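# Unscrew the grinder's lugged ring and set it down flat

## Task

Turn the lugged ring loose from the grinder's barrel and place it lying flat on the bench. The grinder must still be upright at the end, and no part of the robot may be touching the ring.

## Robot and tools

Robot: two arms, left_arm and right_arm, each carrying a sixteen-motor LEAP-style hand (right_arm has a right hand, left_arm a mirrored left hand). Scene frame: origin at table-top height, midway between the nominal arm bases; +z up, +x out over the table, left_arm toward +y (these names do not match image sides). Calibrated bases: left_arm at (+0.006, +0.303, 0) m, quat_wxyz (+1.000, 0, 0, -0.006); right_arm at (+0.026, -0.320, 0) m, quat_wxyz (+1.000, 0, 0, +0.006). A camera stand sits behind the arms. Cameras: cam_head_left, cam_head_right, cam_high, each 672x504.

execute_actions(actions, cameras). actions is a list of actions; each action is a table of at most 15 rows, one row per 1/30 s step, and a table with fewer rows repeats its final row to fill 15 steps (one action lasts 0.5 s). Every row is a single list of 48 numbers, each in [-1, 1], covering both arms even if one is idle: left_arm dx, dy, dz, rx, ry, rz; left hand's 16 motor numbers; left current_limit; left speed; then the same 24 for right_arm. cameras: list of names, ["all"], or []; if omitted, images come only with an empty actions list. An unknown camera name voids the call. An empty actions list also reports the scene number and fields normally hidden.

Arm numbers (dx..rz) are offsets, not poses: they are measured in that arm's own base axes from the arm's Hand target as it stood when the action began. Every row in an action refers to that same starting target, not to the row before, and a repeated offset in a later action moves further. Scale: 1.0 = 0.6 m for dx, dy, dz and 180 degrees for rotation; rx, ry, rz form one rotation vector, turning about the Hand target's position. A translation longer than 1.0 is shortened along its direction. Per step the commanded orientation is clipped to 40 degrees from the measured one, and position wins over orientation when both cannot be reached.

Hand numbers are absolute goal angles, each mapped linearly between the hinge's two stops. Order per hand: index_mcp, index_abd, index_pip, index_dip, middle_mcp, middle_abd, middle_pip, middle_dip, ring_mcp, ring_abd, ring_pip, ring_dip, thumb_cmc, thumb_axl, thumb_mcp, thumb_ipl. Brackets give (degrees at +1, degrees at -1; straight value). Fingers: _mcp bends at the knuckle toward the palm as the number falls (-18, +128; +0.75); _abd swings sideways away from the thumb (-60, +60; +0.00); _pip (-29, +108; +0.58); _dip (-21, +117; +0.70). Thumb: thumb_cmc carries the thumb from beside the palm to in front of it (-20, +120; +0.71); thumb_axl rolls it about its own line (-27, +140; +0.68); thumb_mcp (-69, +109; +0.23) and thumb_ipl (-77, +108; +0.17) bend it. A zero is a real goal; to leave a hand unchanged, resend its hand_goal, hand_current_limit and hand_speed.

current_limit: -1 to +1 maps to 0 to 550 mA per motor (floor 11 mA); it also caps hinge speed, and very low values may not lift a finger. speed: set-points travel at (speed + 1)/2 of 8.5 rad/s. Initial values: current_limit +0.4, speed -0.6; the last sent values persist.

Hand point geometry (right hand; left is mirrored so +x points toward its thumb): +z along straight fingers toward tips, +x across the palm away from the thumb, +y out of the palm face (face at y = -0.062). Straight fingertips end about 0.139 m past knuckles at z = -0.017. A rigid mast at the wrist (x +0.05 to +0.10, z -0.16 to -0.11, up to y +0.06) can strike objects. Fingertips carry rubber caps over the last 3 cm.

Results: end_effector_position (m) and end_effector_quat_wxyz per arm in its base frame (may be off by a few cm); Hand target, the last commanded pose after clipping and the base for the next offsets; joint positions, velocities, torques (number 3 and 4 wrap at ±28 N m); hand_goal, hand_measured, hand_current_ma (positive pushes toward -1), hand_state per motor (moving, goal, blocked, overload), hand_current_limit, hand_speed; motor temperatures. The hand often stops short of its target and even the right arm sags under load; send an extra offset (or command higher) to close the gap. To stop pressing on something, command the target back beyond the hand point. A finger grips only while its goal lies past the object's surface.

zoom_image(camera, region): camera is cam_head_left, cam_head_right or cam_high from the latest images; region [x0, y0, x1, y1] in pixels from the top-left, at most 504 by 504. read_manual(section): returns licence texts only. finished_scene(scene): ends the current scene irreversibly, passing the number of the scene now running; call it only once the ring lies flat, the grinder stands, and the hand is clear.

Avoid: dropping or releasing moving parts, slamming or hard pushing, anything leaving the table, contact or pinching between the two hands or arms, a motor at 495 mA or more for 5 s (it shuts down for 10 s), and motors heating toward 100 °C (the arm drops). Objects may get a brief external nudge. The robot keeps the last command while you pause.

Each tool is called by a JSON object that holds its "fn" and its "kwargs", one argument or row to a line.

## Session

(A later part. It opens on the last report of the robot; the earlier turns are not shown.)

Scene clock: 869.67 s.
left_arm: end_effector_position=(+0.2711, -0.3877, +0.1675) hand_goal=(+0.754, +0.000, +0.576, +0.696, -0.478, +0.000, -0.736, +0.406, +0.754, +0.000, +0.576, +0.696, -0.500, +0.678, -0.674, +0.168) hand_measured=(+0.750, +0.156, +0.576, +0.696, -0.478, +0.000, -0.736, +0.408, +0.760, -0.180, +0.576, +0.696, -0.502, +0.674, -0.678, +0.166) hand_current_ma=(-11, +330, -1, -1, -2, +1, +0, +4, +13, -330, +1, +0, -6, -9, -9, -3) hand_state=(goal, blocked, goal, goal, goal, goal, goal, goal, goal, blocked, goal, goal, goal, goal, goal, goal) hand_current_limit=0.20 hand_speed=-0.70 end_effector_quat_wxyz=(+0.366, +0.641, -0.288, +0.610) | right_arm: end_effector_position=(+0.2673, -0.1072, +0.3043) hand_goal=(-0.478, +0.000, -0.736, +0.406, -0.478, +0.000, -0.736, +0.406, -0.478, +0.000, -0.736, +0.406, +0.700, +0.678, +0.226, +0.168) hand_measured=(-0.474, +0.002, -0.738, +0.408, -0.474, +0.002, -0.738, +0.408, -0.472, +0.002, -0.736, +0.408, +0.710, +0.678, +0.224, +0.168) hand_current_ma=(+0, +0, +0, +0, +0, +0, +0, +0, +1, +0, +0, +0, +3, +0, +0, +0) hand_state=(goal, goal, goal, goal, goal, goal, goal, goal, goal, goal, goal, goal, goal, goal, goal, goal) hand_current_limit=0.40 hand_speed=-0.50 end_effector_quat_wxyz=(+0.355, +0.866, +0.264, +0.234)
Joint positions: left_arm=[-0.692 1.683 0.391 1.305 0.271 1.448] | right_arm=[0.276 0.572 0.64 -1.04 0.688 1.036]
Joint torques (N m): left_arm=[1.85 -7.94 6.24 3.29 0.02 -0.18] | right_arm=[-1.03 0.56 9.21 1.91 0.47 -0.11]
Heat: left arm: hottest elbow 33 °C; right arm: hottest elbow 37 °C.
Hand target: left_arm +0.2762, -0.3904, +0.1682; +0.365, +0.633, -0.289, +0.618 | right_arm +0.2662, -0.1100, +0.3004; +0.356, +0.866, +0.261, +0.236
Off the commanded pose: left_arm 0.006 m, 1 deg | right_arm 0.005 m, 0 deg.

{"fn": "execute_actions", "kwargs": {
  "actions": [
    [[0,0,0,0,0,0,0.754,0.38,0.576,0.696,-0.479,0,-0.737,0.406,0.754,-0.38,0.576,0.696,-0.5,0.678,-0.674,0.168,0.3,-0.5,0,0,0,0,0,0,-0.478,0,-0.736,0.406,-0.478,0,-0.736,0.406,-0.478,0,-0.736,0.406,0.7,0.678,0.226,0.168,0.4,-0.5]],
    [[0.0273,0.0189,0.0375,-0.079,0.1142,0,0.754,0.38,0.576,0.696,-0.479,0,-0.737,0.406,0.754,-0.38,0.576,0.696,-0.5,0.678,-0.674,0.168,0.3,-0.6,0,0,0,0,0,0,-0.478,0,-0.736,0.406,-0.478,0,-0.736,0.406,-0.478,0,-0.736,0.406,0.7,0.678,0.226,0.168,0.4,-0.5]],
    [[0,0,0,0,0,0,0.754,0.0,0.576,0.696,-0.479,0,-0.737,0.406,0.754,0.0,0.576,0.696,-0.5,0.678,-0.674,0.168,0.2,-0.7,0,0,0,0,0,0,-0.478,0,-0.736,0.406,-0.478,0,-0.736,0.406,-0.478,0,-0.736,0.406,0.7,0.678,0.226,0.168,0.4,-0.5]]
  ],
  "cameras": ["cam_head_left","cam_high"]
}}

{"fn": "zoom_image", "kwargs": {
  "camera": "cam_head_left",
  "region": [368, 180, 448, 260]
}}

{"fn": "zoom_image", "kwargs": {
  "camera": "cam_high",
  "region": [260, 150, 340, 230]
}}

Scene clock: 876.63 s.
left_arm: end_effector_position=(+0.2915, -0.3746, +0.1885) hand_goal=(+0.754, +0.000, +0.576, +0.696, -0.478, +0.000, -0.736, +0.406, +0.754, +0.000, +0.576, +0.696, -0.500, +0.678, -0.674, +0.168) hand_measured=(+0.756, +0.102, +0.576, +0.696, -0.478, +0.000, -0.736, +0.408, +0.758, -0.102, +0.576, +0.696, -0.504, +0.674, -0.676, +0.166) hand_current_ma=(+2, +330, -1, -1, -2, +0, +0, +4, +11, -330, +1, +0, -7, -10, -7, -3) hand_state=(goal, blocked, goal, goal, goal, goal, goal, goal, goal, blocked, goal, goal, goal, goal, goal, goal) hand_current_limit=0.20 hand_speed=-0.70 end_effector_quat_wxyz=(+0.478, +0.690, -0.143, +0.525) | right_arm: end_effector_position=(+0.2673, -0.1072, +0.3043) hand_goal=(-0.478, +0.000, -0.736, +0.406, -0.478, +0.000, -0.736, +0.406, -0.478, +0.000, -0.736, +0.406, +0.700, +0.678, +0.226, +0.168) hand_measured=(-0.474, +0.002, -0.738, +0.408, -0.474, +0.002, -0.738, +0.408, -0.472, +0.002, -0.736, +0.408, +0.710, +0.678, +0.224, +0.168) hand_current_ma=(+0, +0, +0, +0, +0, +0, +0, +0, +1, +0, +0, +0, +3, +0, +0, +0) hand_state=(goal, goal, goal, goal, goal, goal, goal, goal, goal, goal, goal, goal, goal, goal, goal, goal) hand_current_limit=0.40 hand_speed=-0.50 end_effector_quat_wxyz=(+0.355, +0.866, +0.264, +0.234)
Joint positions: left_arm=[-0.69 1.72 0.391 1.337 0.253 1.034] | right_arm=[0.276 0.572 0.64 -1.04 0.688 1.036]
Joint torques (N m): left_arm=[0.91 -8.29 5.72 3.34 -0.11 -0.37] | right_arm=[-1.08 -0.09 9.31 1.88 0.52 -0.13]
Heat: left arm: hottest elbow 33 °C; right arm: hottest elbow 37 °C.
Hand target: left_arm +0.2926, -0.3791, +0.1908; +0.485, +0.683, -0.141, +0.527 | right_arm +0.2662, -0.1100, +0.3004; +0.356, +0.866, +0.261, +0.236
Off the commanded pose: left_arm 0.005 m, 1 deg | right_arm 0.005 m, 0 deg.
Images, in order (width x height): cam_head_left 672x504, cam_high 672x504.

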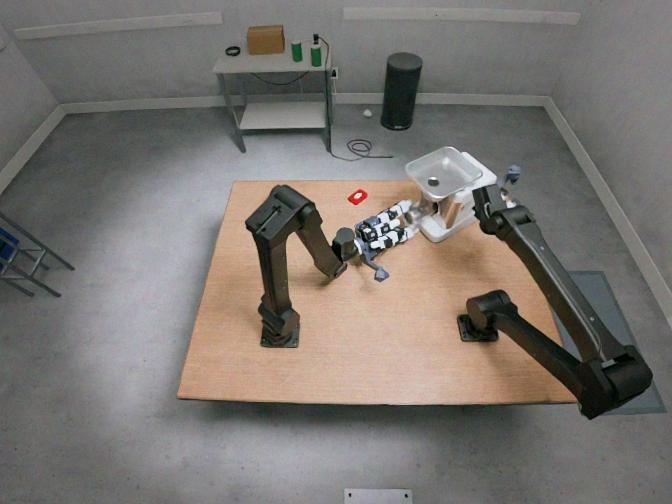

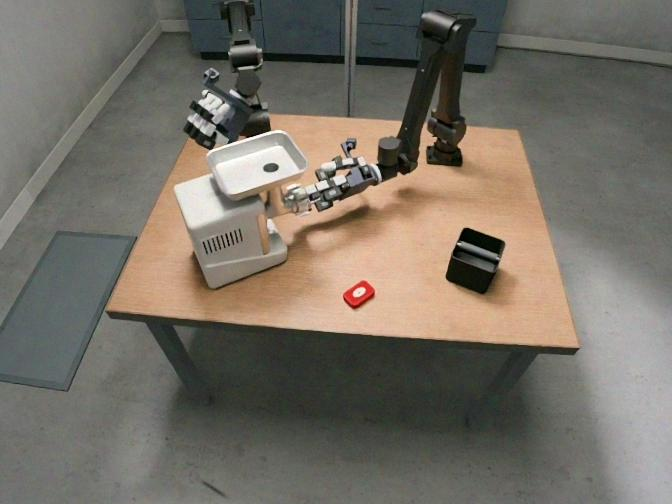

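Scaled by 6.300 from the camera's 672x504 image, which has a finer 960x720 frame.

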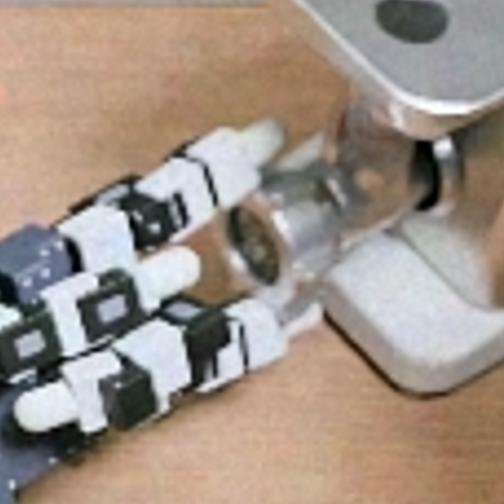

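Scaled by 6.300 from the camera's 672x504 image, which has a finer 960x720 frame.

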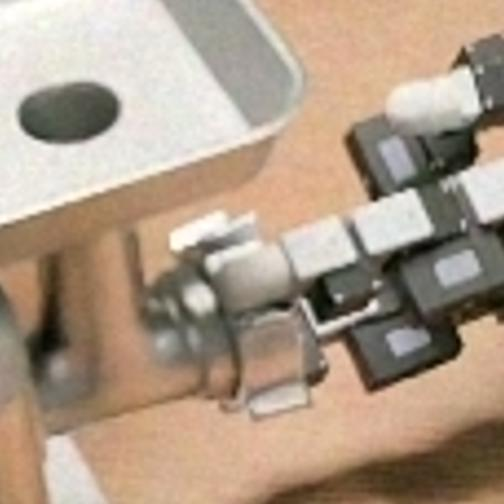

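{"fn": "execute_actions", "kwargs": {
  "actions": [
    [[0.0412,0.0285,0.029,-0.079,0.1142,0,0.754,0.0,0.576,0.696,-0.479,0,-0.737,0.406,0.754,0.0,0.576,0.696,-0.5,0.678,-0.674,0.168,0.1,-0.7,0,0,0,0,0,0,-0.478,0,-0.736,0.406,-0.478,0,-0.736,0.406,-0.478,0,-0.736,0.406,0.7,0.678,0.226,0.168,0.4,-0.5]],
    [[0.0474,0.0328,0.0052,-0.079,0.1142,0,0.754,0.0,0.576,0.696,-0.479,0,-0.737,0.406,0.754,0.0,0.576,0.696,-0.5,0.678,-0.674,0.168,0.1,-0.7,0,0,0,0,0,0,-0.478,0,-0.736,0.406,-0.478,0,-0.736,0.406,-0.478,0,-0.736,0.406,0.7,0.678,0.226,0.168,0.4,-0.5]],
    [[0.0447,0.0309,-0.0197,-0.079,0.1142,0,0.754,0.0,0.576,0.696,-0.479,0,-0.737,0.406,0.754,0.0,0.576,0.696,-0.5,0.678,-0.674,0.168,0.1,-0.7,0,0,0,0,0,0,-0.478,0,-0.736,0.406,-0.478,0,-0.736,0.406,-0.478,0,-0.736,0.406,0.7,0.678,0.226,0.168,0.4,-0.5]],
    [[0.0338,0.0234,-0.041,-0.079,0.1142,0,0.754,0.0,0.576,0.696,-0.479,0,-0.737,0.406,0.754,0.0,0.576,0.696,-0.5,0.678,-0.674,0.168,0.1,-0.7,0,0,0,0,0,0,-0.478,0,-0.736,0.406,-0.478,0,-0.736,0.406,-0.478,0,-0.736,0.406,0.7,0.678,0.226,0.168,0.4,-0.5]],
    [[0.0163,0.0113,-0.0543,-0.079,0.1142,0,0.754,0.0,0.576,0.696,-0.479,0,-0.737,0.406,0.754,0.0,0.576,0.696,-0.5,0.678,-0.674,0.168,0.1,-0.7,0,0,0,0,0,0,-0.478,0,-0.736,0.406,-0.478,0,-0.736,0.406,-0.478,0,-0.736,0.406,0.7,0.678,0.226,0.168,0.4,-0.5]],
    [[-0.0041,-0.0028,-0.0577,-0.079,0.1142,0,0.754,0.0,0.576,0.696,-0.479,0,-0.737,0.406,0.754,0.0,0.576,0.696,-0.5,0.678,-0.674,0.168,0.1,-0.7,0,0,0,0,0,0,-0.478,0,-0.736,0.406,-0.478,0,-0.736,0.406,-0.478,0,-0.736,0.406,0.7,0.678,0.226,0.168,0.4,-0.5]],
    [[-0.0111,-0.0077,-0.0297,-0.0443,0.0639,0,0.754,0.0,0.576,0.696,-0.479,0,-0.737,0.406,0.754,0.0,0.576,0.696,-0.5,0.678,-0.674,0.168,0.1,-0.7,0,0,0,0,0,0,-0.478,0,-0.736,0.406,-0.478,0,-0.736,0.406,-0.478,0,-0.736,0.406,0.7,0.678,0.226,0.168,0.4,-0.5]]
  ],
  "cameras": ["cam_head_left","cam_high"]
}}

{"fn": "zoom_image", "kwargs": {
  "camera": "cam_head_left",
  "region": [368, 180, 448, 260]
}}

{"fn": "zoom_image", "kwargs": {
  "camera": "cam_high",
  "region": [260, 150, 340, 230]
}}

Scene clock: 888.40 s.
left_arm: end_effector_position=(+0.3931, -0.3047, +0.0916) hand_goal=(+0.754, +0.000, +0.576, +0.696, -0.478, +0.000, -0.736, +0.406, +0.754, +0.000, +0.576, +0.696, -0.500, +0.678, -0.674, +0.168) hand_measured=(+0.728, +0.102, +0.564, +0.696, -0.478, +0.000, -0.736, +0.408, +0.768, -0.102, +0.584, +0.696, -0.498, +0.680, -0.674, +0.166) hand_current_ma=(-82, +302, -33, -1, -2, -1, +0, +4, +37, -302, +18, +0, +5, +7, -2, -3) hand_state=(blocked, blocked, goal, goal, goal, goal, goal, goal, goal, blocked, goal, goal, goal, goal, goal, goal) hand_current_limit=0.10 hand_speed=-0.70 end_effector_quat_wxyz=(+0.578, +0.254, +0.667, -0.396) | right_arm: end_effector_position=(+0.2673, -0.1072, +0.3043) hand_goal=(-0.478, +0.000, -0.736, +0.406, -0.478, +0.000, -0.736, +0.406, -0.478, +0.000, -0.736, +0.406, +0.700, +0.678, +0.226, +0.168) hand_measured=(-0.474, +0.002, -0.738, +0.408, -0.474, +0.002, -0.738, +0.408, -0.472, +0.002, -0.736, +0.408, +0.710, +0.678, +0.224, +0.168) hand_current_ma=(+0, +0, +0, +0, +0, +0, +0, +0, +1, +0, +0, +0, +3, +0, +0, +0) hand_state=(goal, goal, goal, goal, goal, goal, goal, goal, goal, goal, goal, goal, goal, goal, goal, goal) hand_current_limit=0.40 hand_speed=-0.50 end_effector_quat_wxyz=(+0.355, +0.866, +0.264, +0.234)
Joint positions: left_arm=[-0.729 1.652 0.389 1.243 0.235 -1.803] | right_arm=[0.276 0.572 0.64 -1.04 0.688 1.036]
Joint torques (N m): left_arm=[1.55 -10.05 6.09 1.4 0.35 -0.16] | right_arm=[-1.26 0.03 9.25 1.89 0.5 -0.15]
Heat: left arm: hottest elbow 33 °C; right arm: hottest elbow 37 °C.
Hand target: left_arm +0.3936, -0.3092, +0.0899; +0.568, +0.251, +0.672, -0.404 | right_arm +0.2662, -0.1100, +0.3004; +0.356, +0.866, +0.261, +0.236
Off the commanded pose: left_arm 0.005 m, 2 deg | right_arm 0.005 m, 0 deg.
Images, in order (width x height): cam_head_left 672x504, cam_high 672x504.

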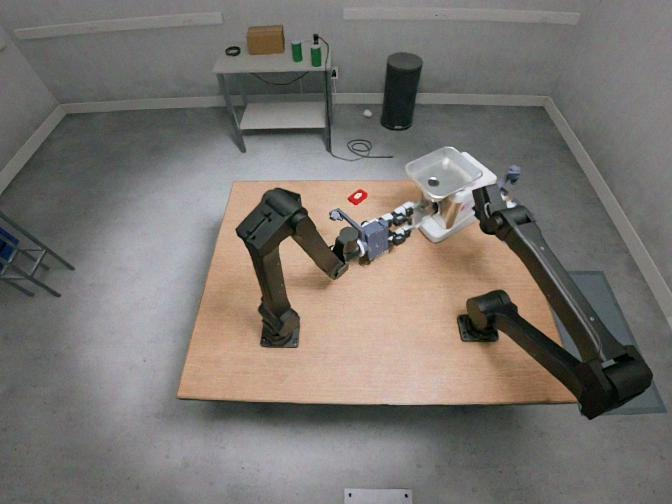

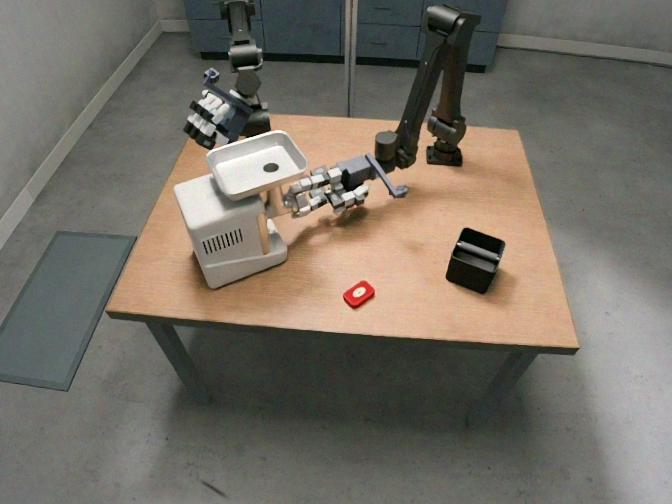

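Scaled by 6.300 from the camera's 672x504 image, which has a finer 960x720 frame.

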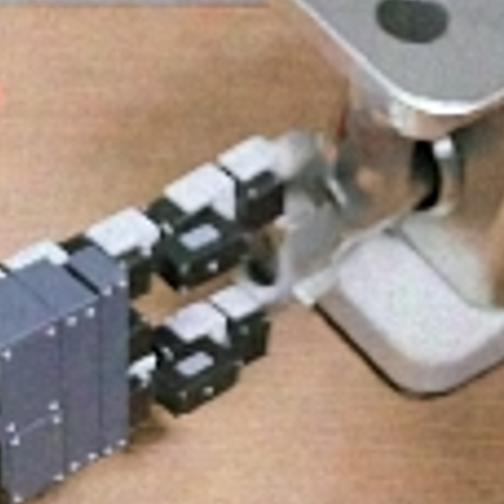

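Scaled by 6.300 from the camera's 672x504 image, which has a finer 960x720 frame.

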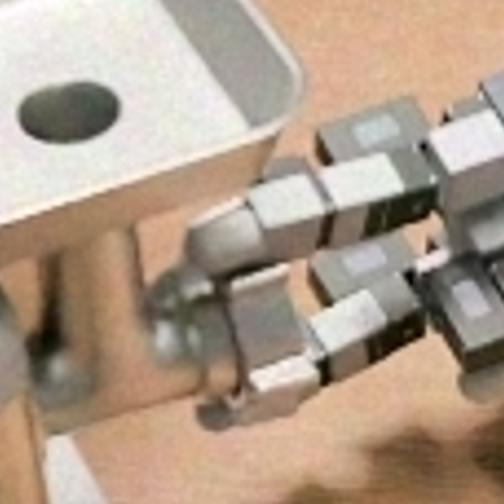

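{"fn": "execute_actions", "kwargs": {
  "actions": [
    [[0,0,0,0,0,0,0.754,0.38,0.576,0.696,-0.479,0,-0.737,0.406,0.754,-0.38,0.576,0.696,-0.5,0.678,-0.674,0.168,0.3,-0.6,0,0,0,0,0,0,-0.478,0,-0.736,0.406,-0.478,0,-0.736,0.406,-0.478,0,-0.736,0.406,0.7,0.678,0.226,0.168,0.4,-0.5]],
    [[0.0111,0.0077,0.0297,0.0443,-0.0639,0,0.754,0.38,0.576,0.696,-0.479,0,-0.737,0.406,0.754,-0.38,0.576,0.696,-0.5,0.678,-0.674,0.168,0.3,-0.6,0,0,0,0,0,0,-0.478,0,-0.736,0.406,-0.478,0,-0.736,0.406,-0.478,0,-0.736,0.406,0.7,0.678,0.226,0.168,0.4,-0.5]],
    [[0.0041,0.0028,0.0577,0.079,-0.1142,0,0.754,0.38,0.576,0.696,-0.479,0,-0.737,0.406,0.754,-0.38,0.576,0.696,-0.5,0.678,-0.674,0.168,0.3,-0.6,0,0,0,0,0,0,-0.478,0,-0.736,0.406,-0.478,0,-0.736,0.406,-0.478,0,-0.736,0.406,0.7,0.678,0.226,0.168,0.4,-0.5]],
    [[-0.0163,-0.0113,0.0543,0.079,-0.1142,0,0.754,0.38,0.576,0.696,-0.479,0,-0.737,0.406,0.754,-0.38,0.576,0.696,-0.5,0.678,-0.674,0.168,0.3,-0.6,0,0,0,0,0,0,-0.478,0,-0.736,0.406,-0.478,0,-0.736,0.406,-0.478,0,-0.736,0.406,0.7,0.678,0.226,0.168,0.4,-0.5]],
    [[-0.0338,-0.0234,0.041,0.079,-0.1142,0,0.754,0.38,0.576,0.696,-0.479,0,-0.737,0.406,0.754,-0.38,0.576,0.696,-0.5,0.678,-0.674,0.168,0.3,-0.6,0,0,0,0,0,0,-0.478,0,-0.736,0.406,-0.478,0,-0.736,0.406,-0.478,0,-0.736,0.406,0.7,0.678,0.226,0.168,0.4,-0.5]],
    [[-0.0447,-0.0309,0.0197,0.079,-0.1142,0,0.754,0.38,0.576,0.696,-0.479,0,-0.737,0.406,0.754,-0.38,0.576,0.696,-0.5,0.678,-0.674,0.168,0.3,-0.6,0,0,0,0,0,0,-0.478,0,-0.736,0.406,-0.478,0,-0.736,0.406,-0.478,0,-0.736,0.406,0.7,0.678,0.226,0.168,0.4,-0.5]],
    [[-0.0474,-0.0328,-0.0052,0.079,-0.1142,0,0.754,0.38,0.576,0.696,-0.479,0,-0.737,0.406,0.754,-0.38,0.576,0.696,-0.5,0.678,-0.674,0.168,0.3,-0.6,0,0,0,0,0,0,-0.478,0,-0.736,0.406,-0.478,0,-0.736,0.406,-0.478,0,-0.736,0.406,0.7,0.678,0.226,0.168,0.4,-0.5]],
    [[-0.0412,-0.0285,-0.019,0.079,-0.1142,0,0.754,0.38,0.576,0.696,-0.479,0,-0.737,0.406,0.754,-0.38,0.576,0.696,-0.5,0.678,-0.674,0.168,0.3,-0.6,0,0,0,0,0,0,-0.478,0,-0.736,0.406,-0.478,0,-0.736,0.406,-0.478,0,-0.736,0.406,0.7,0.678,0.226,0.168,0.4,-0.5]],
    [[-0.0195,-0.0135,-0.0238,0.0506,-0.0731,0,0.754,0.38,0.576,0.696,-0.479,0,-0.737,0.406,0.754,-0.38,0.576,0.696,-0.5,0.678,-0.674,0.168,0.3,-0.6,0,0,0,0,0,0,-0.478,0,-0.736,0.406,-0.478,0,-0.736,0.406,-0.478,0,-0.736,0.406,0.7,0.678,0.226,0.168,0.4,-0.5]]
  ],
  "cameras": ["cam_head_left","cam_high"]
}}

{"fn": "zoom_image", "kwargs": {
  "camera": "cam_head_left",
  "region": [368, 180, 448, 260]
}}

{"fn": "zoom_image", "kwargs": {
  "camera": "cam_high",
  "region": [260, 150, 340, 230]
}}

Scene clock: 907.67 s.
left_arm: end_effector_position=(+0.2750, -0.3850, +0.1729) hand_goal=(+0.754, +0.380, +0.576, +0.696, -0.478, +0.000, -0.736, +0.406, +0.754, -0.380, +0.576, +0.696, -0.500, +0.678, -0.674, +0.168) hand_measured=(+0.760, +0.378, +0.580, +0.696, -0.478, +0.000, -0.736, +0.408, +0.760, -0.380, +0.576, +0.696, -0.502, +0.676, -0.678, +0.166) hand_current_ma=(+18, -1, +8, -1, -1, +1, +0, +4, +16, -1, +1, +0, -3, -5, -9, -3) hand_state=(goal, goal, goal, goal, goal, goal, goal, goal, goal, goal, goal, goal, goal, goal, goal, goal) hand_current_limit=0.30 hand_speed=-0.60 end_effector_quat_wxyz=(+0.412, +0.663, -0.235, +0.579) | right_arm: end_effector_position=(+0.2673, -0.1072, +0.3043) hand_goal=(-0.478, +0.000, -0.736, +0.406, -0.478, +0.000, -0.736, +0.406, -0.478, +0.000, -0.736, +0.406, +0.700, +0.678, +0.226, +0.168) hand_measured=(-0.474, +0.002, -0.738, +0.408, -0.474, +0.002, -0.738, +0.408, -0.472, +0.002, -0.736, +0.408, +0.710, +0.678, +0.224, +0.168) hand_current_ma=(+0, +0, +0, +0, +0, +0, +0, +0, +1, +0, +0, +0, +3, +0, +0, +0) hand_state=(goal, goal, goal, goal, goal, goal, goal, goal, goal, goal, goal, goal, goal, goal, goal, goal) hand_current_limit=0.40 hand_speed=-0.50 end_effector_quat_wxyz=(+0.355, +0.866, +0.264, +0.234)
Joint positions: left_arm=[-0.698 1.712 0.389 1.333 0.261 1.29] | right_arm=[0.276 0.572 0.64 -1.04 0.688 1.036]
Joint torques (N m): left_arm=[2.14 -11.22 6.08 1.83 0.08 -0.18] | right_arm=[-0.91 0.73 9.24 1.85 0.48 -0.13]
Heat: left arm: hottest elbow 33 °C; right arm: hottest elbow 37 °C.
Hand target: left_arm +0.2810, -0.3872, +0.1824; +0.410, +0.655, -0.237, +0.589 | right_arm +0.2662, -0.1100, +0.3004; +0.356, +0.866, +0.261, +0.236
Off the commanded pose: left_arm 0.011 m, 2 deg | right_arm 0.005 m, 0 deg.
Images, in order (width x height): cam_head_left 672x504, cam_high 672x504.

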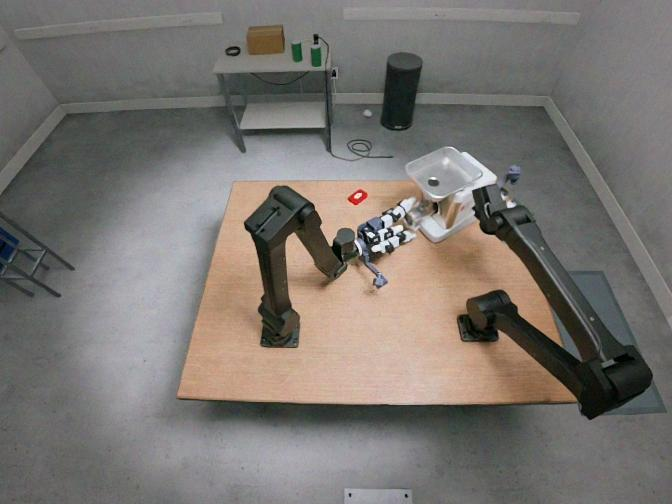

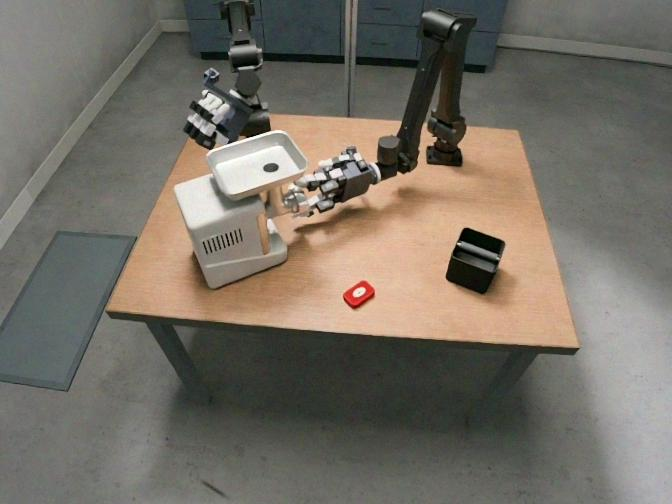

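Scaled by 6.300 from the camera's 672x504 image, which has a finer 960x720 frame.

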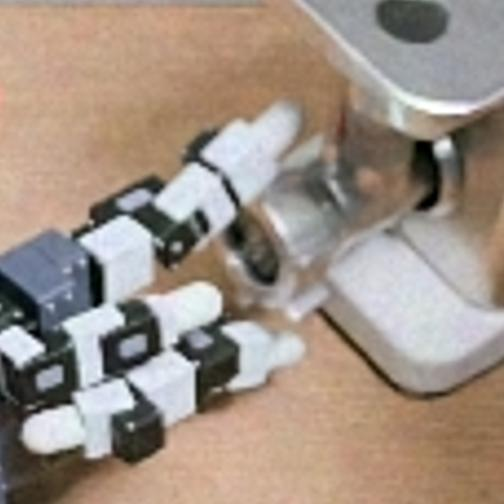

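Scaled by 6.300 from the camera's 672x504 image, which has a finer 960x720 frame.

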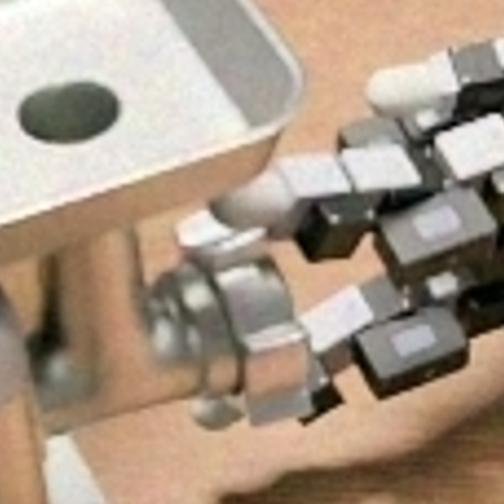

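{"fn": "execute_actions", "kwargs": {
  "actions": [
    [[0.0195,0.0135,0.0238,-0.0506,0.0731,0,0.754,0.38,0.576,0.696,-0.479,0,-0.737,0.406,0.754,-0.38,0.576,0.696,-0.5,0.678,-0.674,0.168,0.3,-0.6,0,0,0,0,0,0,-0.478,0,-0.736,0.406,-0.478,0,-0.736,0.406,-0.478,0,-0.736,0.406,0.7,0.678,0.226,0.168,0.4,-0.5]],
    [[0,0,-0.01,0,0,0,0.754,0.0,0.576,0.696,-0.479,0,-0.737,0.406,0.754,0.0,0.576,0.696,-0.5,0.678,-0.674,0.168,0.2,-0.7,0,0,0,0,0,0,-0.478,0,-0.736,0.406,-0.478,0,-0.736,0.406,-0.478,0,-0.736,0.406,0.7,0.678,0.226,0.168,0.4,-0.5]]
  ]
}}

Scene clock: 915.30 s.
left_arm: end_effector_position=(+0.2889, -0.3759, +0.1882) hand_goal=(+0.754, +0.000, +0.576, +0.696, -0.478, +0.000, -0.736, +0.406, +0.754, +0.000, +0.576, +0.696, -0.500, +0.678, -0.674, +0.168) hand_measured=(+0.758, +0.114, +0.578, +0.696, -0.478, +0.000, -0.736, +0.408, +0.762, -0.092, +0.576, +0.696, -0.502, +0.676, -0.678, +0.166) hand_current_ma=(+12, +330, +5, -1, -1, +0, +0, +4, +19, -303, +1, +0, -4, -7, -9, -3) hand_state=(goal, blocked, goal, goal, goal, goal, goal, goal, goal, blocked, goal, goal, goal, goal, goal, goal) hand_current_limit=0.20 hand_speed=-0.70 end_effector_quat_wxyz=(+0.479, +0.689, -0.143, +0.524) | right_arm: end_effector_position=(+0.2673, -0.1072, +0.3043) hand_goal=(-0.478, +0.000, -0.736, +0.406, -0.478, +0.000, -0.736, +0.406, -0.478, +0.000, -0.736, +0.406, +0.700, +0.678, +0.226, +0.168) hand_measured=(-0.474, +0.002, -0.738, +0.408, -0.474, +0.002, -0.738, +0.408, -0.472, +0.002, -0.736, +0.408, +0.710, +0.678, +0.224, +0.168) hand_current_ma=(+0, +0, +0, +0, +0, +0, +0, +0, +1, +0, +0, +0, +3, +0, +0, +0) hand_state=(goal, goal, goal, goal, goal, goal, goal, goal, goal, goal, goal, goal, goal, goal, goal, goal) hand_current_limit=0.40 hand_speed=-0.50 end_effector_quat_wxyz=(+0.355, +0.866, +0.264, +0.234)
Joint positions: left_arm=[-0.698 1.722 0.389 1.342 0.247 1.034] | right_arm=[0.276 0.572 0.64 -1.04 0.688 1.036]
Joint torques (N m): left_arm=[1.55 -8.41 5.9 3.1 0.07 -0.36] | right_arm=[-0.91 0.26 9.28 1.92 0.52 -0.12]
Heat: left arm: hottest elbow 33 °C; right arm: hottest elbow 37 °C.
Hand target: left_arm +0.2926, -0.3791, +0.1908; +0.485, +0.683, -0.141, +0.527 | right_arm +0.2662, -0.1100, +0.3004; +0.356, +0.866, +0.261, +0.236
Off the commanded pose: left_arm 0.005 m, 1 deg | right_arm 0.005 m, 0 deg.

{"fn": "execute_actions", "kwargs": {
  "actions": [
    [[0.0412,0.0285,0.029,-0.079,0.1142,0,0.754,0.0,0.576,0.696,-0.479,0,-0.737,0.406,0.754,0.0,0.576,0.696,-0.5,0.678,-0.674,0.168,0.1,-0.7,0,0,0,0,0,0,-0.478,0,-0.736,0.406,-0.478,0,-0.736,0.406,-0.478,0,-0.736,0.406,0.7,0.678,0.226,0.168,0.4,-0.5]],
    [[0.0474,0.0328,0.0052,-0.079,0.1142,0,0.754,0.0,0.576,0.696,-0.479,0,-0.737,0.406,0.754,0.0,0.576,0.696,-0.5,0.678,-0.674,0.168,0.1,-0.7,0,0,0,0,0,0,-0.478,0,-0.736,0.406,-0.478,0,-0.736,0.406,-0.478,0,-0.736,0.406,0.7,0.678,0.226,0.168,0.4,-0.5]],
    [[0.0447,0.0309,-0.0197,-0.079,0.1142,0,0.754,0.0,0.576,0.696,-0.479,0,-0.737,0.406,0.754,0.0,0.576,0.696,-0.5,0.678,-0.674,0.168,0.1,-0.7,0,0,0,0,0,0,-0.478,0,-0.736,0.406,-0.478,0,-0.736,0.406,-0.478,0,-0.736,0.406,0.7,0.678,0.226,0.168,0.4,-0.5]],
    [[0.0338,0.0234,-0.041,-0.079,0.1142,0,0.754,0.0,0.576,0.696,-0.479,0,-0.737,0.406,0.754,0.0,0.576,0.696,-0.5,0.678,-0.674,0.168,0.1,-0.7,0,0,0,0,0,0,-0.478,0,-0.736,0.406,-0.478,0,-0.736,0.406,-0.478,0,-0.736,0.406,0.7,0.678,0.226,0.168,0.4,-0.5]],
    [[0.0163,0.0113,-0.0543,-0.079,0.1142,0,0.754,0.0,0.576,0.696,-0.479,0,-0.737,0.406,0.754,0.0,0.576,0.696,-0.5,0.678,-0.674,0.168,0.1,-0.7,0,0,0,0,0,0,-0.478,0,-0.736,0.406,-0.478,0,-0.736,0.406,-0.478,0,-0.736,0.406,0.7,0.678,0.226,0.168,0.4,-0.5]],
    [[-0.0041,-0.0028,-0.0577,-0.079,0.1142,0,0.754,0.0,0.576,0.696,-0.479,0,-0.737,0.406,0.754,0.0,0.576,0.696,-0.5,0.678,-0.674,0.168,0.1,-0.7,0,0,0,0,0,0,-0.478,0,-0.736,0.406,-0.478,0,-0.736,0.406,-0.478,0,-0.736,0.406,0.7,0.678,0.226,0.168,0.4,-0.5]],
    [[-0.0111,-0.0077,-0.0297,-0.0443,0.0639,0,0.754,0.0,0.576,0.696,-0.479,0,-0.737,0.406,0.754,0.0,0.576,0.696,-0.5,0.678,-0.674,0.168,0.1,-0.7,0,0,0,0,0,0,-0.478,0,-0.736,0.406,-0.478,0,-0.736,0.406,-0.478,0,-0.736,0.406,0.7,0.678,0.226,0.168,0.4,-0.5]]
  ],
  "cameras": ["cam_head_left","cam_high"]
}}

{"fn": "zoom_image", "kwargs": {
  "camera": "cam_head_left",
  "region": [368, 180, 448, 260]
}}

{"fn": "zoom_image", "kwargs": {
  "camera": "cam_high",
  "region": [260, 150, 340, 230]
}}

Scene clock: 926.40 s.
left_arm: end_effector_position=(+0.3930, -0.3046, +0.0925) hand_goal=(+0.754, +0.000, +0.576, +0.696, -0.478, +0.000, -0.736, +0.406, +0.754, +0.000, +0.576, +0.696, -0.500, +0.678, -0.674, +0.168) hand_measured=(+0.734, +0.114, +0.570, +0.696, -0.478, +0.000, -0.736, +0.408, +0.782, -0.092, +0.586, +0.698, -0.498, +0.680, -0.674, +0.166) hand_current_ma=(-65, +303, -14, -1, -1, +0, +0, +4, +92, -302, +25, +2, +5, +7, -2, -2) hand_state=(blocked, blocked, goal, goal, goal, goal, goal, goal, blocked, blocked, goal, goal, goal, goal, goal, goal) hand_current_limit=0.10 hand_speed=-0.70 end_effector_quat_wxyz=(+0.579, +0.256, +0.666, -0.395) | right_arm: end_effector_position=(+0.2673, -0.1072, +0.3043) hand_goal=(-0.478, +0.000, -0.736, +0.406, -0.478, +0.000, -0.736, +0.406, -0.478, +0.000, -0.736, +0.406, +0.700, +0.678, +0.226, +0.168) hand_measured=(-0.474, +0.002, -0.738, +0.408, -0.474, +0.002, -0.738, +0.408, -0.472, +0.002, -0.736, +0.408, +0.710, +0.678, +0.224, +0.168) hand_current_ma=(+0, +0, +0, +0, +0, +0, +0, +0, +1, +0, +0, +0, +3, +0, +0, +0) hand_state=(goal, goal, goal, goal, goal, goal, goal, goal, goal, goal, goal, goal, goal, goal, goal, goal) hand_current_limit=0.40 hand_speed=-0.50 end_effector_quat_wxyz=(+0.355, +0.866, +0.264, +0.234)
Joint positions: left_arm=[-0.728 1.65 0.388 1.244 0.239 -1.799] | right_arm=[0.276 0.572 0.64 -1.04 0.688 1.036]
Joint torques (N m): left_arm=[1.44 -9.88 6.16 1.36 0.3 -0.19] | right_arm=[-1.44 -0.09 9.26 1.8 0.53 -0.11]
Heat: left arm: hottest elbow 33 °C; right arm: hottest elbow 37 °C.
Hand target: left_arm +0.3936, -0.3094, +0.0898; +0.567, +0.251, +0.672, -0.404 | right_arm +0.2662, -0.1100, +0.3004; +0.356, +0.866, +0.261, +0.236
Off the commanded pose: left_arm 0.005 m, 2 deg | right_arm 0.005 m, 0 deg.
Images, in order (width x height): cam_head_left 672x504, cam_high 672x504.

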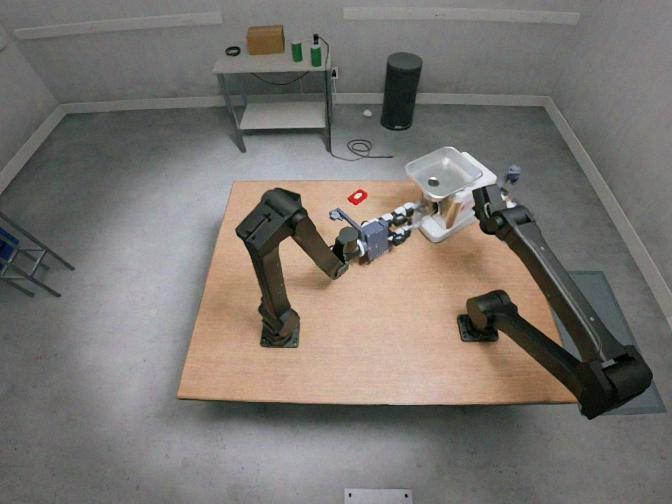

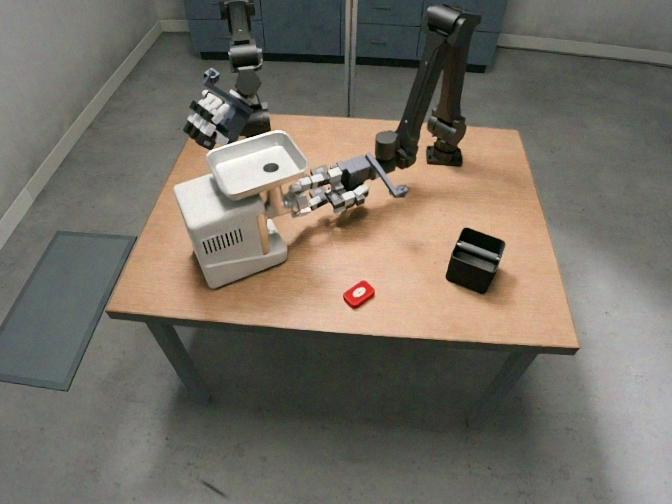

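Scaled by 6.300 from the camera's 672x504 image, which has a finer 960x720 frame.

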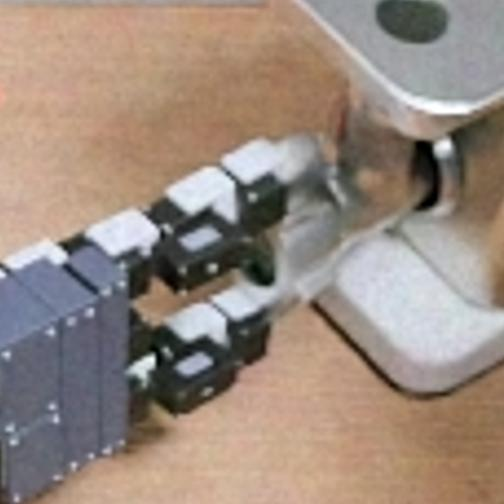

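Scaled by 6.300 from the camera's 672x504 image, which has a finer 960x720 frame.

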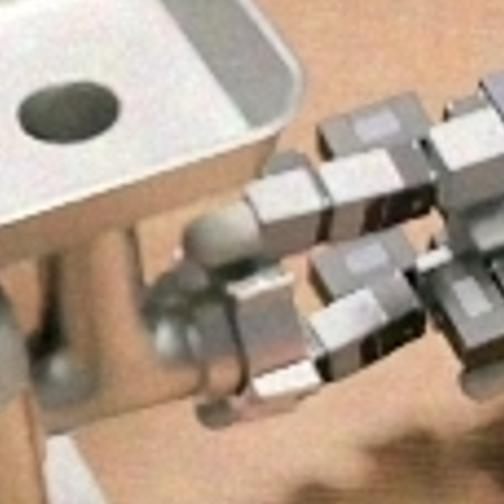

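{"fn": "execute_actions", "kwargs": {
  "actions": [
    [[0,0,0,0,0,0,0.754,0.38,0.576,0.696,-0.479,0,-0.737,0.406,0.754,-0.38,0.576,0.696,-0.5,0.678,-0.674,0.168,0.3,-0.6,0,0,0,0,0,0,-0.478,0,-0.736,0.406,-0.478,0,-0.736,0.406,-0.478,0,-0.736,0.406,0.7,0.678,0.226,0.168,0.4,-0.5]],
    [[-0.0569,0.0822,0,0,0,0,0.754,0.38,0.576,0.696,-0.479,0,-0.737,0.406,0.754,-0.38,0.576,0.696,-0.5,0.678,-0.674,0.168,0.3,-0.6,0,0,0,0,0,0,-0.478,0,-0.736,0.406,-0.478,0,-0.736,0.406,-0.478,0,-0.736,0.406,0.7,0.678,0.226,0.168,0.4,-0.5]],
    [[0.0111,0.0077,0.0297,0.0443,-0.0639,0,0.754,0.38,0.576,0.696,-0.479,0,-0.737,0.406,0.754,-0.38,0.576,0.696,-0.5,0.678,-0.674,0.168,0.3,-0.6,0,0,0,0,0,0,-0.478,0,-0.736,0.406,-0.478,0,-0.736,0.406,-0.478,0,-0.736,0.406,0.7,0.678,0.226,0.168,0.4,-0.5]],
    [[0.0041,0.0028,0.0577,0.079,-0.1142,0,0.754,0.38,0.576,0.696,-0.479,0,-0.737,0.406,0.754,-0.38,0.576,0.696,-0.5,0.678,-0.674,0.168,0.3,-0.6,0,0,0,0,0,0,-0.478,0,-0.736,0.406,-0.478,0,-0.736,0.406,-0.478,0,-0.736,0.406,0.7,0.678,0.226,0.168,0.4,-0.5]],
    [[-0.0163,-0.0113,0.0543,0.079,-0.1142,0,0.754,0.38,0.576,0.696,-0.479,0,-0.737,0.406,0.754,-0.38,0.576,0.696,-0.5,0.678,-0.674,0.168,0.3,-0.6,0,0,0,0,0,0,-0.478,0,-0.736,0.406,-0.478,0,-0.736,0.406,-0.478,0,-0.736,0.406,0.7,0.678,0.226,0.168,0.4,-0.5]],
    [[-0.0338,-0.0234,0.041,0.079,-0.1142,0,0.754,0.38,0.576,0.696,-0.479,0,-0.737,0.406,0.754,-0.38,0.576,0.696,-0.5,0.678,-0.674,0.168,0.3,-0.6,0,0,0,0,0,0,-0.478,0,-0.736,0.406,-0.478,0,-0.736,0.406,-0.478,0,-0.736,0.406,0.7,0.678,0.226,0.168,0.4,-0.5]],
    [[-0.0447,-0.0309,0.0197,0.079,-0.1142,0,0.754,0.38,0.576,0.696,-0.479,0,-0.737,0.406,0.754,-0.38,0.576,0.696,-0.5,0.678,-0.674,0.168,0.3,-0.6,0,0,0,0,0,0,-0.478,0,-0.736,0.406,-0.478,0,-0.736,0.406,-0.478,0,-0.736,0.406,0.7,0.678,0.226,0.168,0.4,-0.5]],
    [[-0.0474,-0.0328,-0.0052,0.079,-0.1142,0,0.754,0.38,0.576,0.696,-0.479,0,-0.737,0.406,0.754,-0.38,0.576,0.696,-0.5,0.678,-0.674,0.168,0.3,-0.6,0,0,0,0,0,0,-0.478,0,-0.736,0.406,-0.478,0,-0.736,0.406,-0.478,0,-0.736,0.406,0.7,0.678,0.226,0.168,0.4,-0.5]],
    [[-0.0412,-0.0285,-0.019,0.079,-0.1142,0,0.754,0.38,0.576,0.696,-0.479,0,-0.737,0.406,0.754,-0.38,0.576,0.696,-0.5,0.678,-0.674,0.168,0.3,-0.6,0,0,0,0,0,0,-0.478,0,-0.736,0.406,-0.478,0,-0.736,0.406,-0.478,0,-0.736,0.406,0.7,0.678,0.226,0.168,0.4,-0.5]],
    [[-0.0195,-0.0135,-0.0238,0.0506,-0.0731,0,0.754,0.38,0.576,0.696,-0.479,0,-0.737,0.406,0.754,-0.38,0.576,0.696,-0.5,0.678,-0.674,0.168,0.3,-0.6,0,0,0,0,0,0,-0.478,0,-0.736,0.406,-0.478,0,-0.736,0.406,-0.478,0,-0.736,0.406,0.7,0.678,0.226,0.168,0.4,-0.5]]
  ],
  "cameras": ["cam_head_left","cam_high"]
}}

{"fn": "zoom_image", "kwargs": {
  "camera": "cam_head_left",
  "region": [368, 180, 448, 260]
}}

{"fn": "zoom_image", "kwargs": {
  "camera": "cam_high",
  "region": [260, 150, 340, 230]
}}

Scene clock: 940.20 s.
left_arm: end_effector_position=(+0.2408, -0.3364, +0.1753) hand_goal=(+0.754, +0.380, +0.576, +0.696, -0.478, +0.000, -0.736, +0.406, +0.754, -0.380, +0.576, +0.696, -0.500, +0.678, -0.674, +0.168) hand_measured=(+0.762, +0.380, +0.578, +0.696, -0.476, +0.000, -0.736, +0.408, +0.760, -0.380, +0.576, +0.698, -0.502, +0.676, -0.678, +0.166) hand_current_ma=(+18, -1, +3, -1, +3, +1, +0, +4, +17, -1, +1, +2, -3, -5, -9, -2) hand_state=(goal, goal, goal, goal, goal, goal, goal, goal, goal, goal, goal, goal, goal, goal, goal, goal) hand_current_limit=0.30 hand_speed=-0.60 end_effector_quat_wxyz=(+0.413, +0.662, -0.235, +0.579) | right_arm: end_effector_position=(+0.2673, -0.1072, +0.3043) hand_goal=(-0.478, +0.000, -0.736, +0.406, -0.478, +0.000, -0.736, +0.406, -0.478, +0.000, -0.736, +0.406, +0.700, +0.678, +0.226, +0.168) hand_measured=(-0.474, +0.002, -0.738, +0.408, -0.474, +0.002, -0.738, +0.408, -0.472, +0.002, -0.736, +0.408, +0.710, +0.678, +0.224, +0.168) hand_current_ma=(+0, +0, +0, +0, +0, +0, +0, +0, +1, +0, +0, +0, +3, +0, +0, +0) hand_state=(goal, goal, goal, goal, goal, goal, goal, goal, goal, goal, goal, goal, goal, goal, goal, goal) hand_current_limit=0.40 hand_speed=-0.50 end_effector_quat_wxyz=(+0.355, +0.866, +0.264, +0.234)
Joint positions: left_arm=[-0.638 1.638 0.236 1.415 0.322 1.288] | right_arm=[0.276 0.572 0.64 -1.04 0.688 1.036]
Joint torques (N m): left_arm=[2.26 -9.17 5.09 1.8 0.09 -0.17] | right_arm=[-1.08 0.44 9.22 1.77 0.53 -0.13]
Heat: left arm: hottest elbow 33 °C; right arm: hottest elbow 37 °C.
Hand target: left_arm +0.2468, -0.3379, +0.1823; +0.410, +0.655, -0.237, +0.589 | right_arm +0.2662, -0.1100, +0.3004; +0.356, +0.866, +0.261, +0.236
Off the commanded pose: left_arm 0.009 m, 1 deg | right_arm 0.005 m, 0 deg.
Images, in order (width x height): cam_head_left 672x504, cam_high 672x504.

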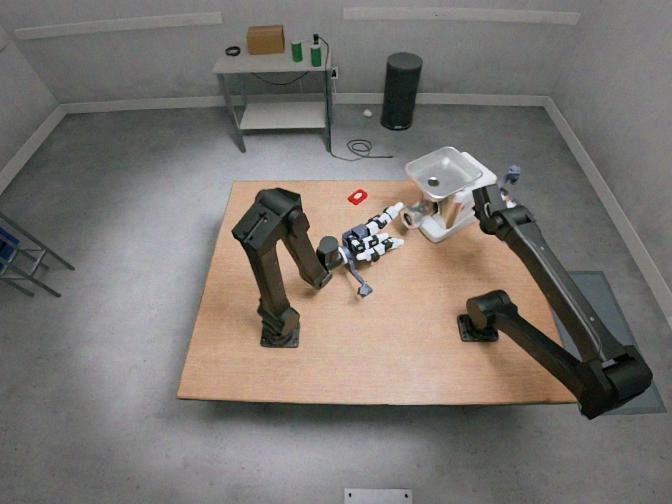

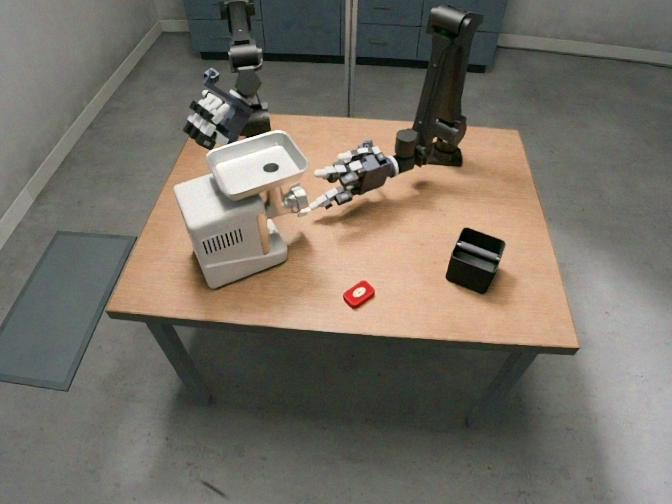

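Scaled by 6.300 from the camera's 672x504 image, which has a finer 960x720 frame.

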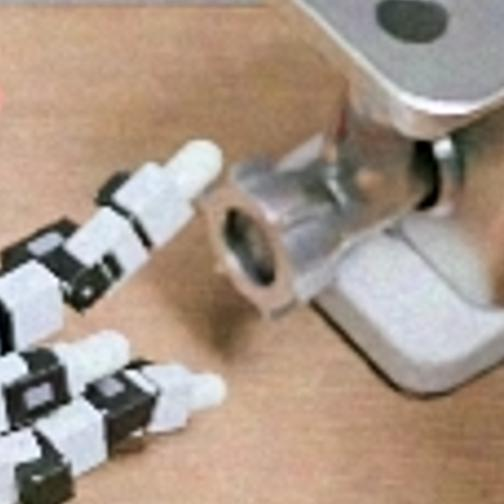

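Scaled by 6.300 from the camera's 672x504 image, which has a finer 960x720 frame.

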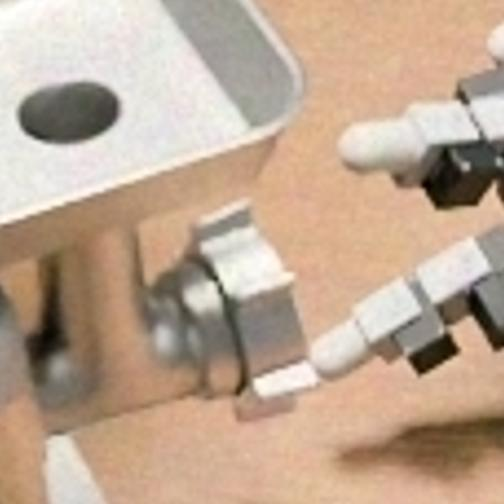

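{"fn": "execute_actions", "kwargs": {
  "actions": [
    [[0.0643,-0.071,0,0,0,0,0.754,0.38,0.576,0.696,-0.479,0,-0.737,0.406,0.754,-0.38,0.576,0.696,-0.5,0.678,-0.674,0.168,0.3,-0.6,0,0,0,0,0,0,-0.478,0,-0.736,0.406,-0.478,0,-0.736,0.406,-0.478,0,-0.736,0.406,0.7,0.678,0.226,0.168,0.4,-0.5]],
    [[0,0,0,0,0,0,0.754,0.0,0.576,0.696,-0.479,0,-0.737,0.406,0.754,0.0,0.576,0.696,-0.5,0.678,-0.674,0.168,0.2,-0.7,0,0,0,0,0,0,-0.478,0,-0.736,0.406,-0.478,0,-0.736,0.406,-0.478,0,-0.736,0.406,0.7,0.678,0.226,0.168,0.4,-0.5]],
    [[0,0,0,0,0,0,0.754,0.0,0.576,0.696,-0.479,0,-0.737,0.406,0.754,0.0,0.576,0.696,-0.5,0.678,-0.674,0.168,0.2,-0.7,0,0,0,0,0,0,-0.478,0,-0.736,0.406,-0.478,0,-0.736,0.406,-0.478,0,-0.736,0.406,0.7,0.678,0.226,0.168,0.4,-0.5]]
  ],
  "cameras": ["cam_head_left","cam_high"]
}}

{"fn": "zoom_image", "kwargs": {
  "camera": "cam_head_left",
  "region": [368, 180, 448, 260]
}}

{"fn": "zoom_image", "kwargs": {
  "camera": "cam_high",
  "region": [260, 150, 340, 230]
}}

Scene clock: 949.10 s.
left_arm: end_effector_position=(+0.2814, -0.3765, +0.1770) hand_goal=(+0.754, +0.000, +0.576, +0.696, -0.478, +0.000, -0.736, +0.406, +0.754, +0.000, +0.576, +0.696, -0.500, +0.678, -0.674, +0.168) hand_measured=(+0.754, +0.048, +0.576, +0.696, -0.478, +0.000, -0.736, +0.408, +0.758, -0.152, +0.576, +0.698, -0.502, +0.676, -0.676, +0.166) hand_current_ma=(+1, +139, +0, -1, -1, +1, +0, +4, +10, -330, +1, +2, -5, -7, -7, -2) hand_state=(goal, blocked, goal, goal, goal, goal, goal, goal, goal, blocked, goal, goal, goal, goal, goal, goal) hand_current_limit=0.20 hand_speed=-0.70 end_effector_quat_wxyz=(+0.410, +0.663, -0.235, +0.580) | right_arm: end_effector_position=(+0.2673, -0.1072, +0.3043) hand_goal=(-0.478, +0.000, -0.736, +0.406, -0.478, +0.000, -0.736, +0.406, -0.478, +0.000, -0.736, +0.406, +0.700, +0.678, +0.226, +0.168) hand_measured=(-0.474, +0.002, -0.738, +0.408, -0.474, +0.002, -0.738, +0.408, -0.472, +0.002, -0.736, +0.408, +0.710, +0.678, +0.224, +0.168) hand_current_ma=(+0, +0, +0, +0, +0, +0, +0, +0, +1, +0, +0, +0, +3, +0, +0, +0) hand_state=(goal, goal, goal, goal, goal, goal, goal, goal, goal, goal, goal, goal, goal, goal, goal, goal) hand_current_limit=0.40 hand_speed=-0.50 end_effector_quat_wxyz=(+0.355, +0.866, +0.264, +0.234)
Joint positions: left_arm=[-0.665 1.692 0.388 1.316 0.292 1.293] | right_arm=[0.276 0.572 0.64 -1.04 0.688 1.036]
Joint torques (N m): left_arm=[1.49 -9.52 6.17 2.52 -0.16 -0.2] | right_arm=[-1.03 0.03 9.42 1.88 0.51 -0.11]
Heat: left arm: hottest elbow 33 °C; right arm: hottest elbow 37 °C.
Hand target: left_arm +0.2854, -0.3805, +0.1823; +0.410, +0.655, -0.237, +0.589 | right_arm +0.2662, -0.1100, +0.3004; +0.356, +0.866, +0.261, +0.236
Off the commanded pose: left_arm 0.008 m, 1 deg | right_arm 0.005 m, 0 deg.
Images, in order (width x height): cam_head_left 672x504, cam_high 672x504.

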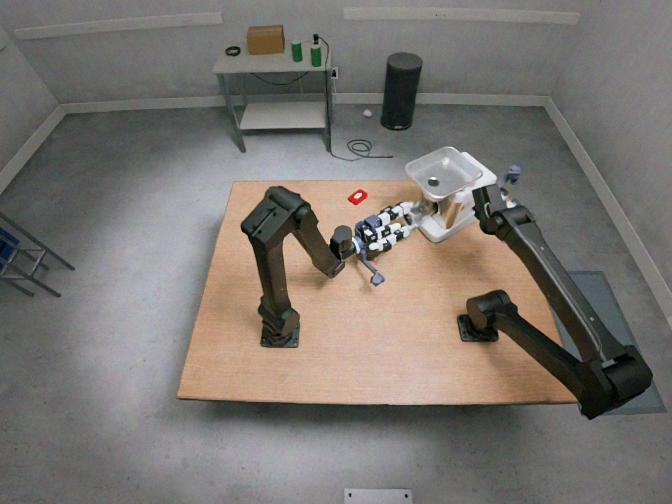

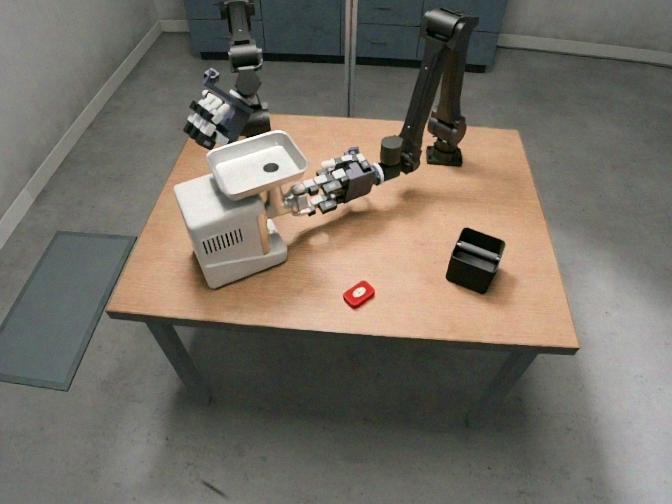

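Scaled by 6.300 from the camera's 672x504 image, which has a finer 960x720 frame.

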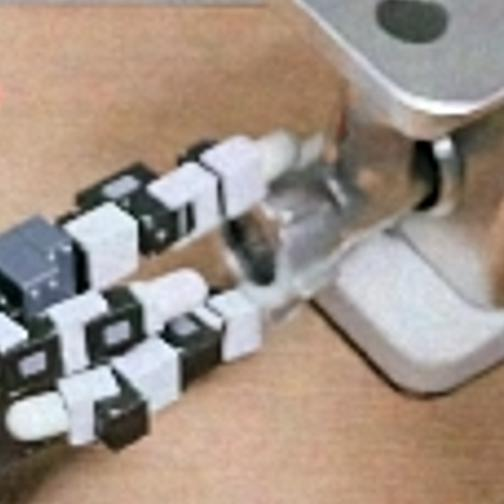

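Scaled by 6.300 from the camera's 672x504 image, which has a finer 960x720 frame.

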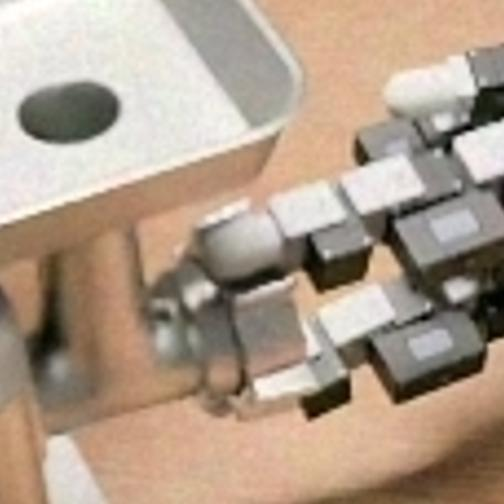

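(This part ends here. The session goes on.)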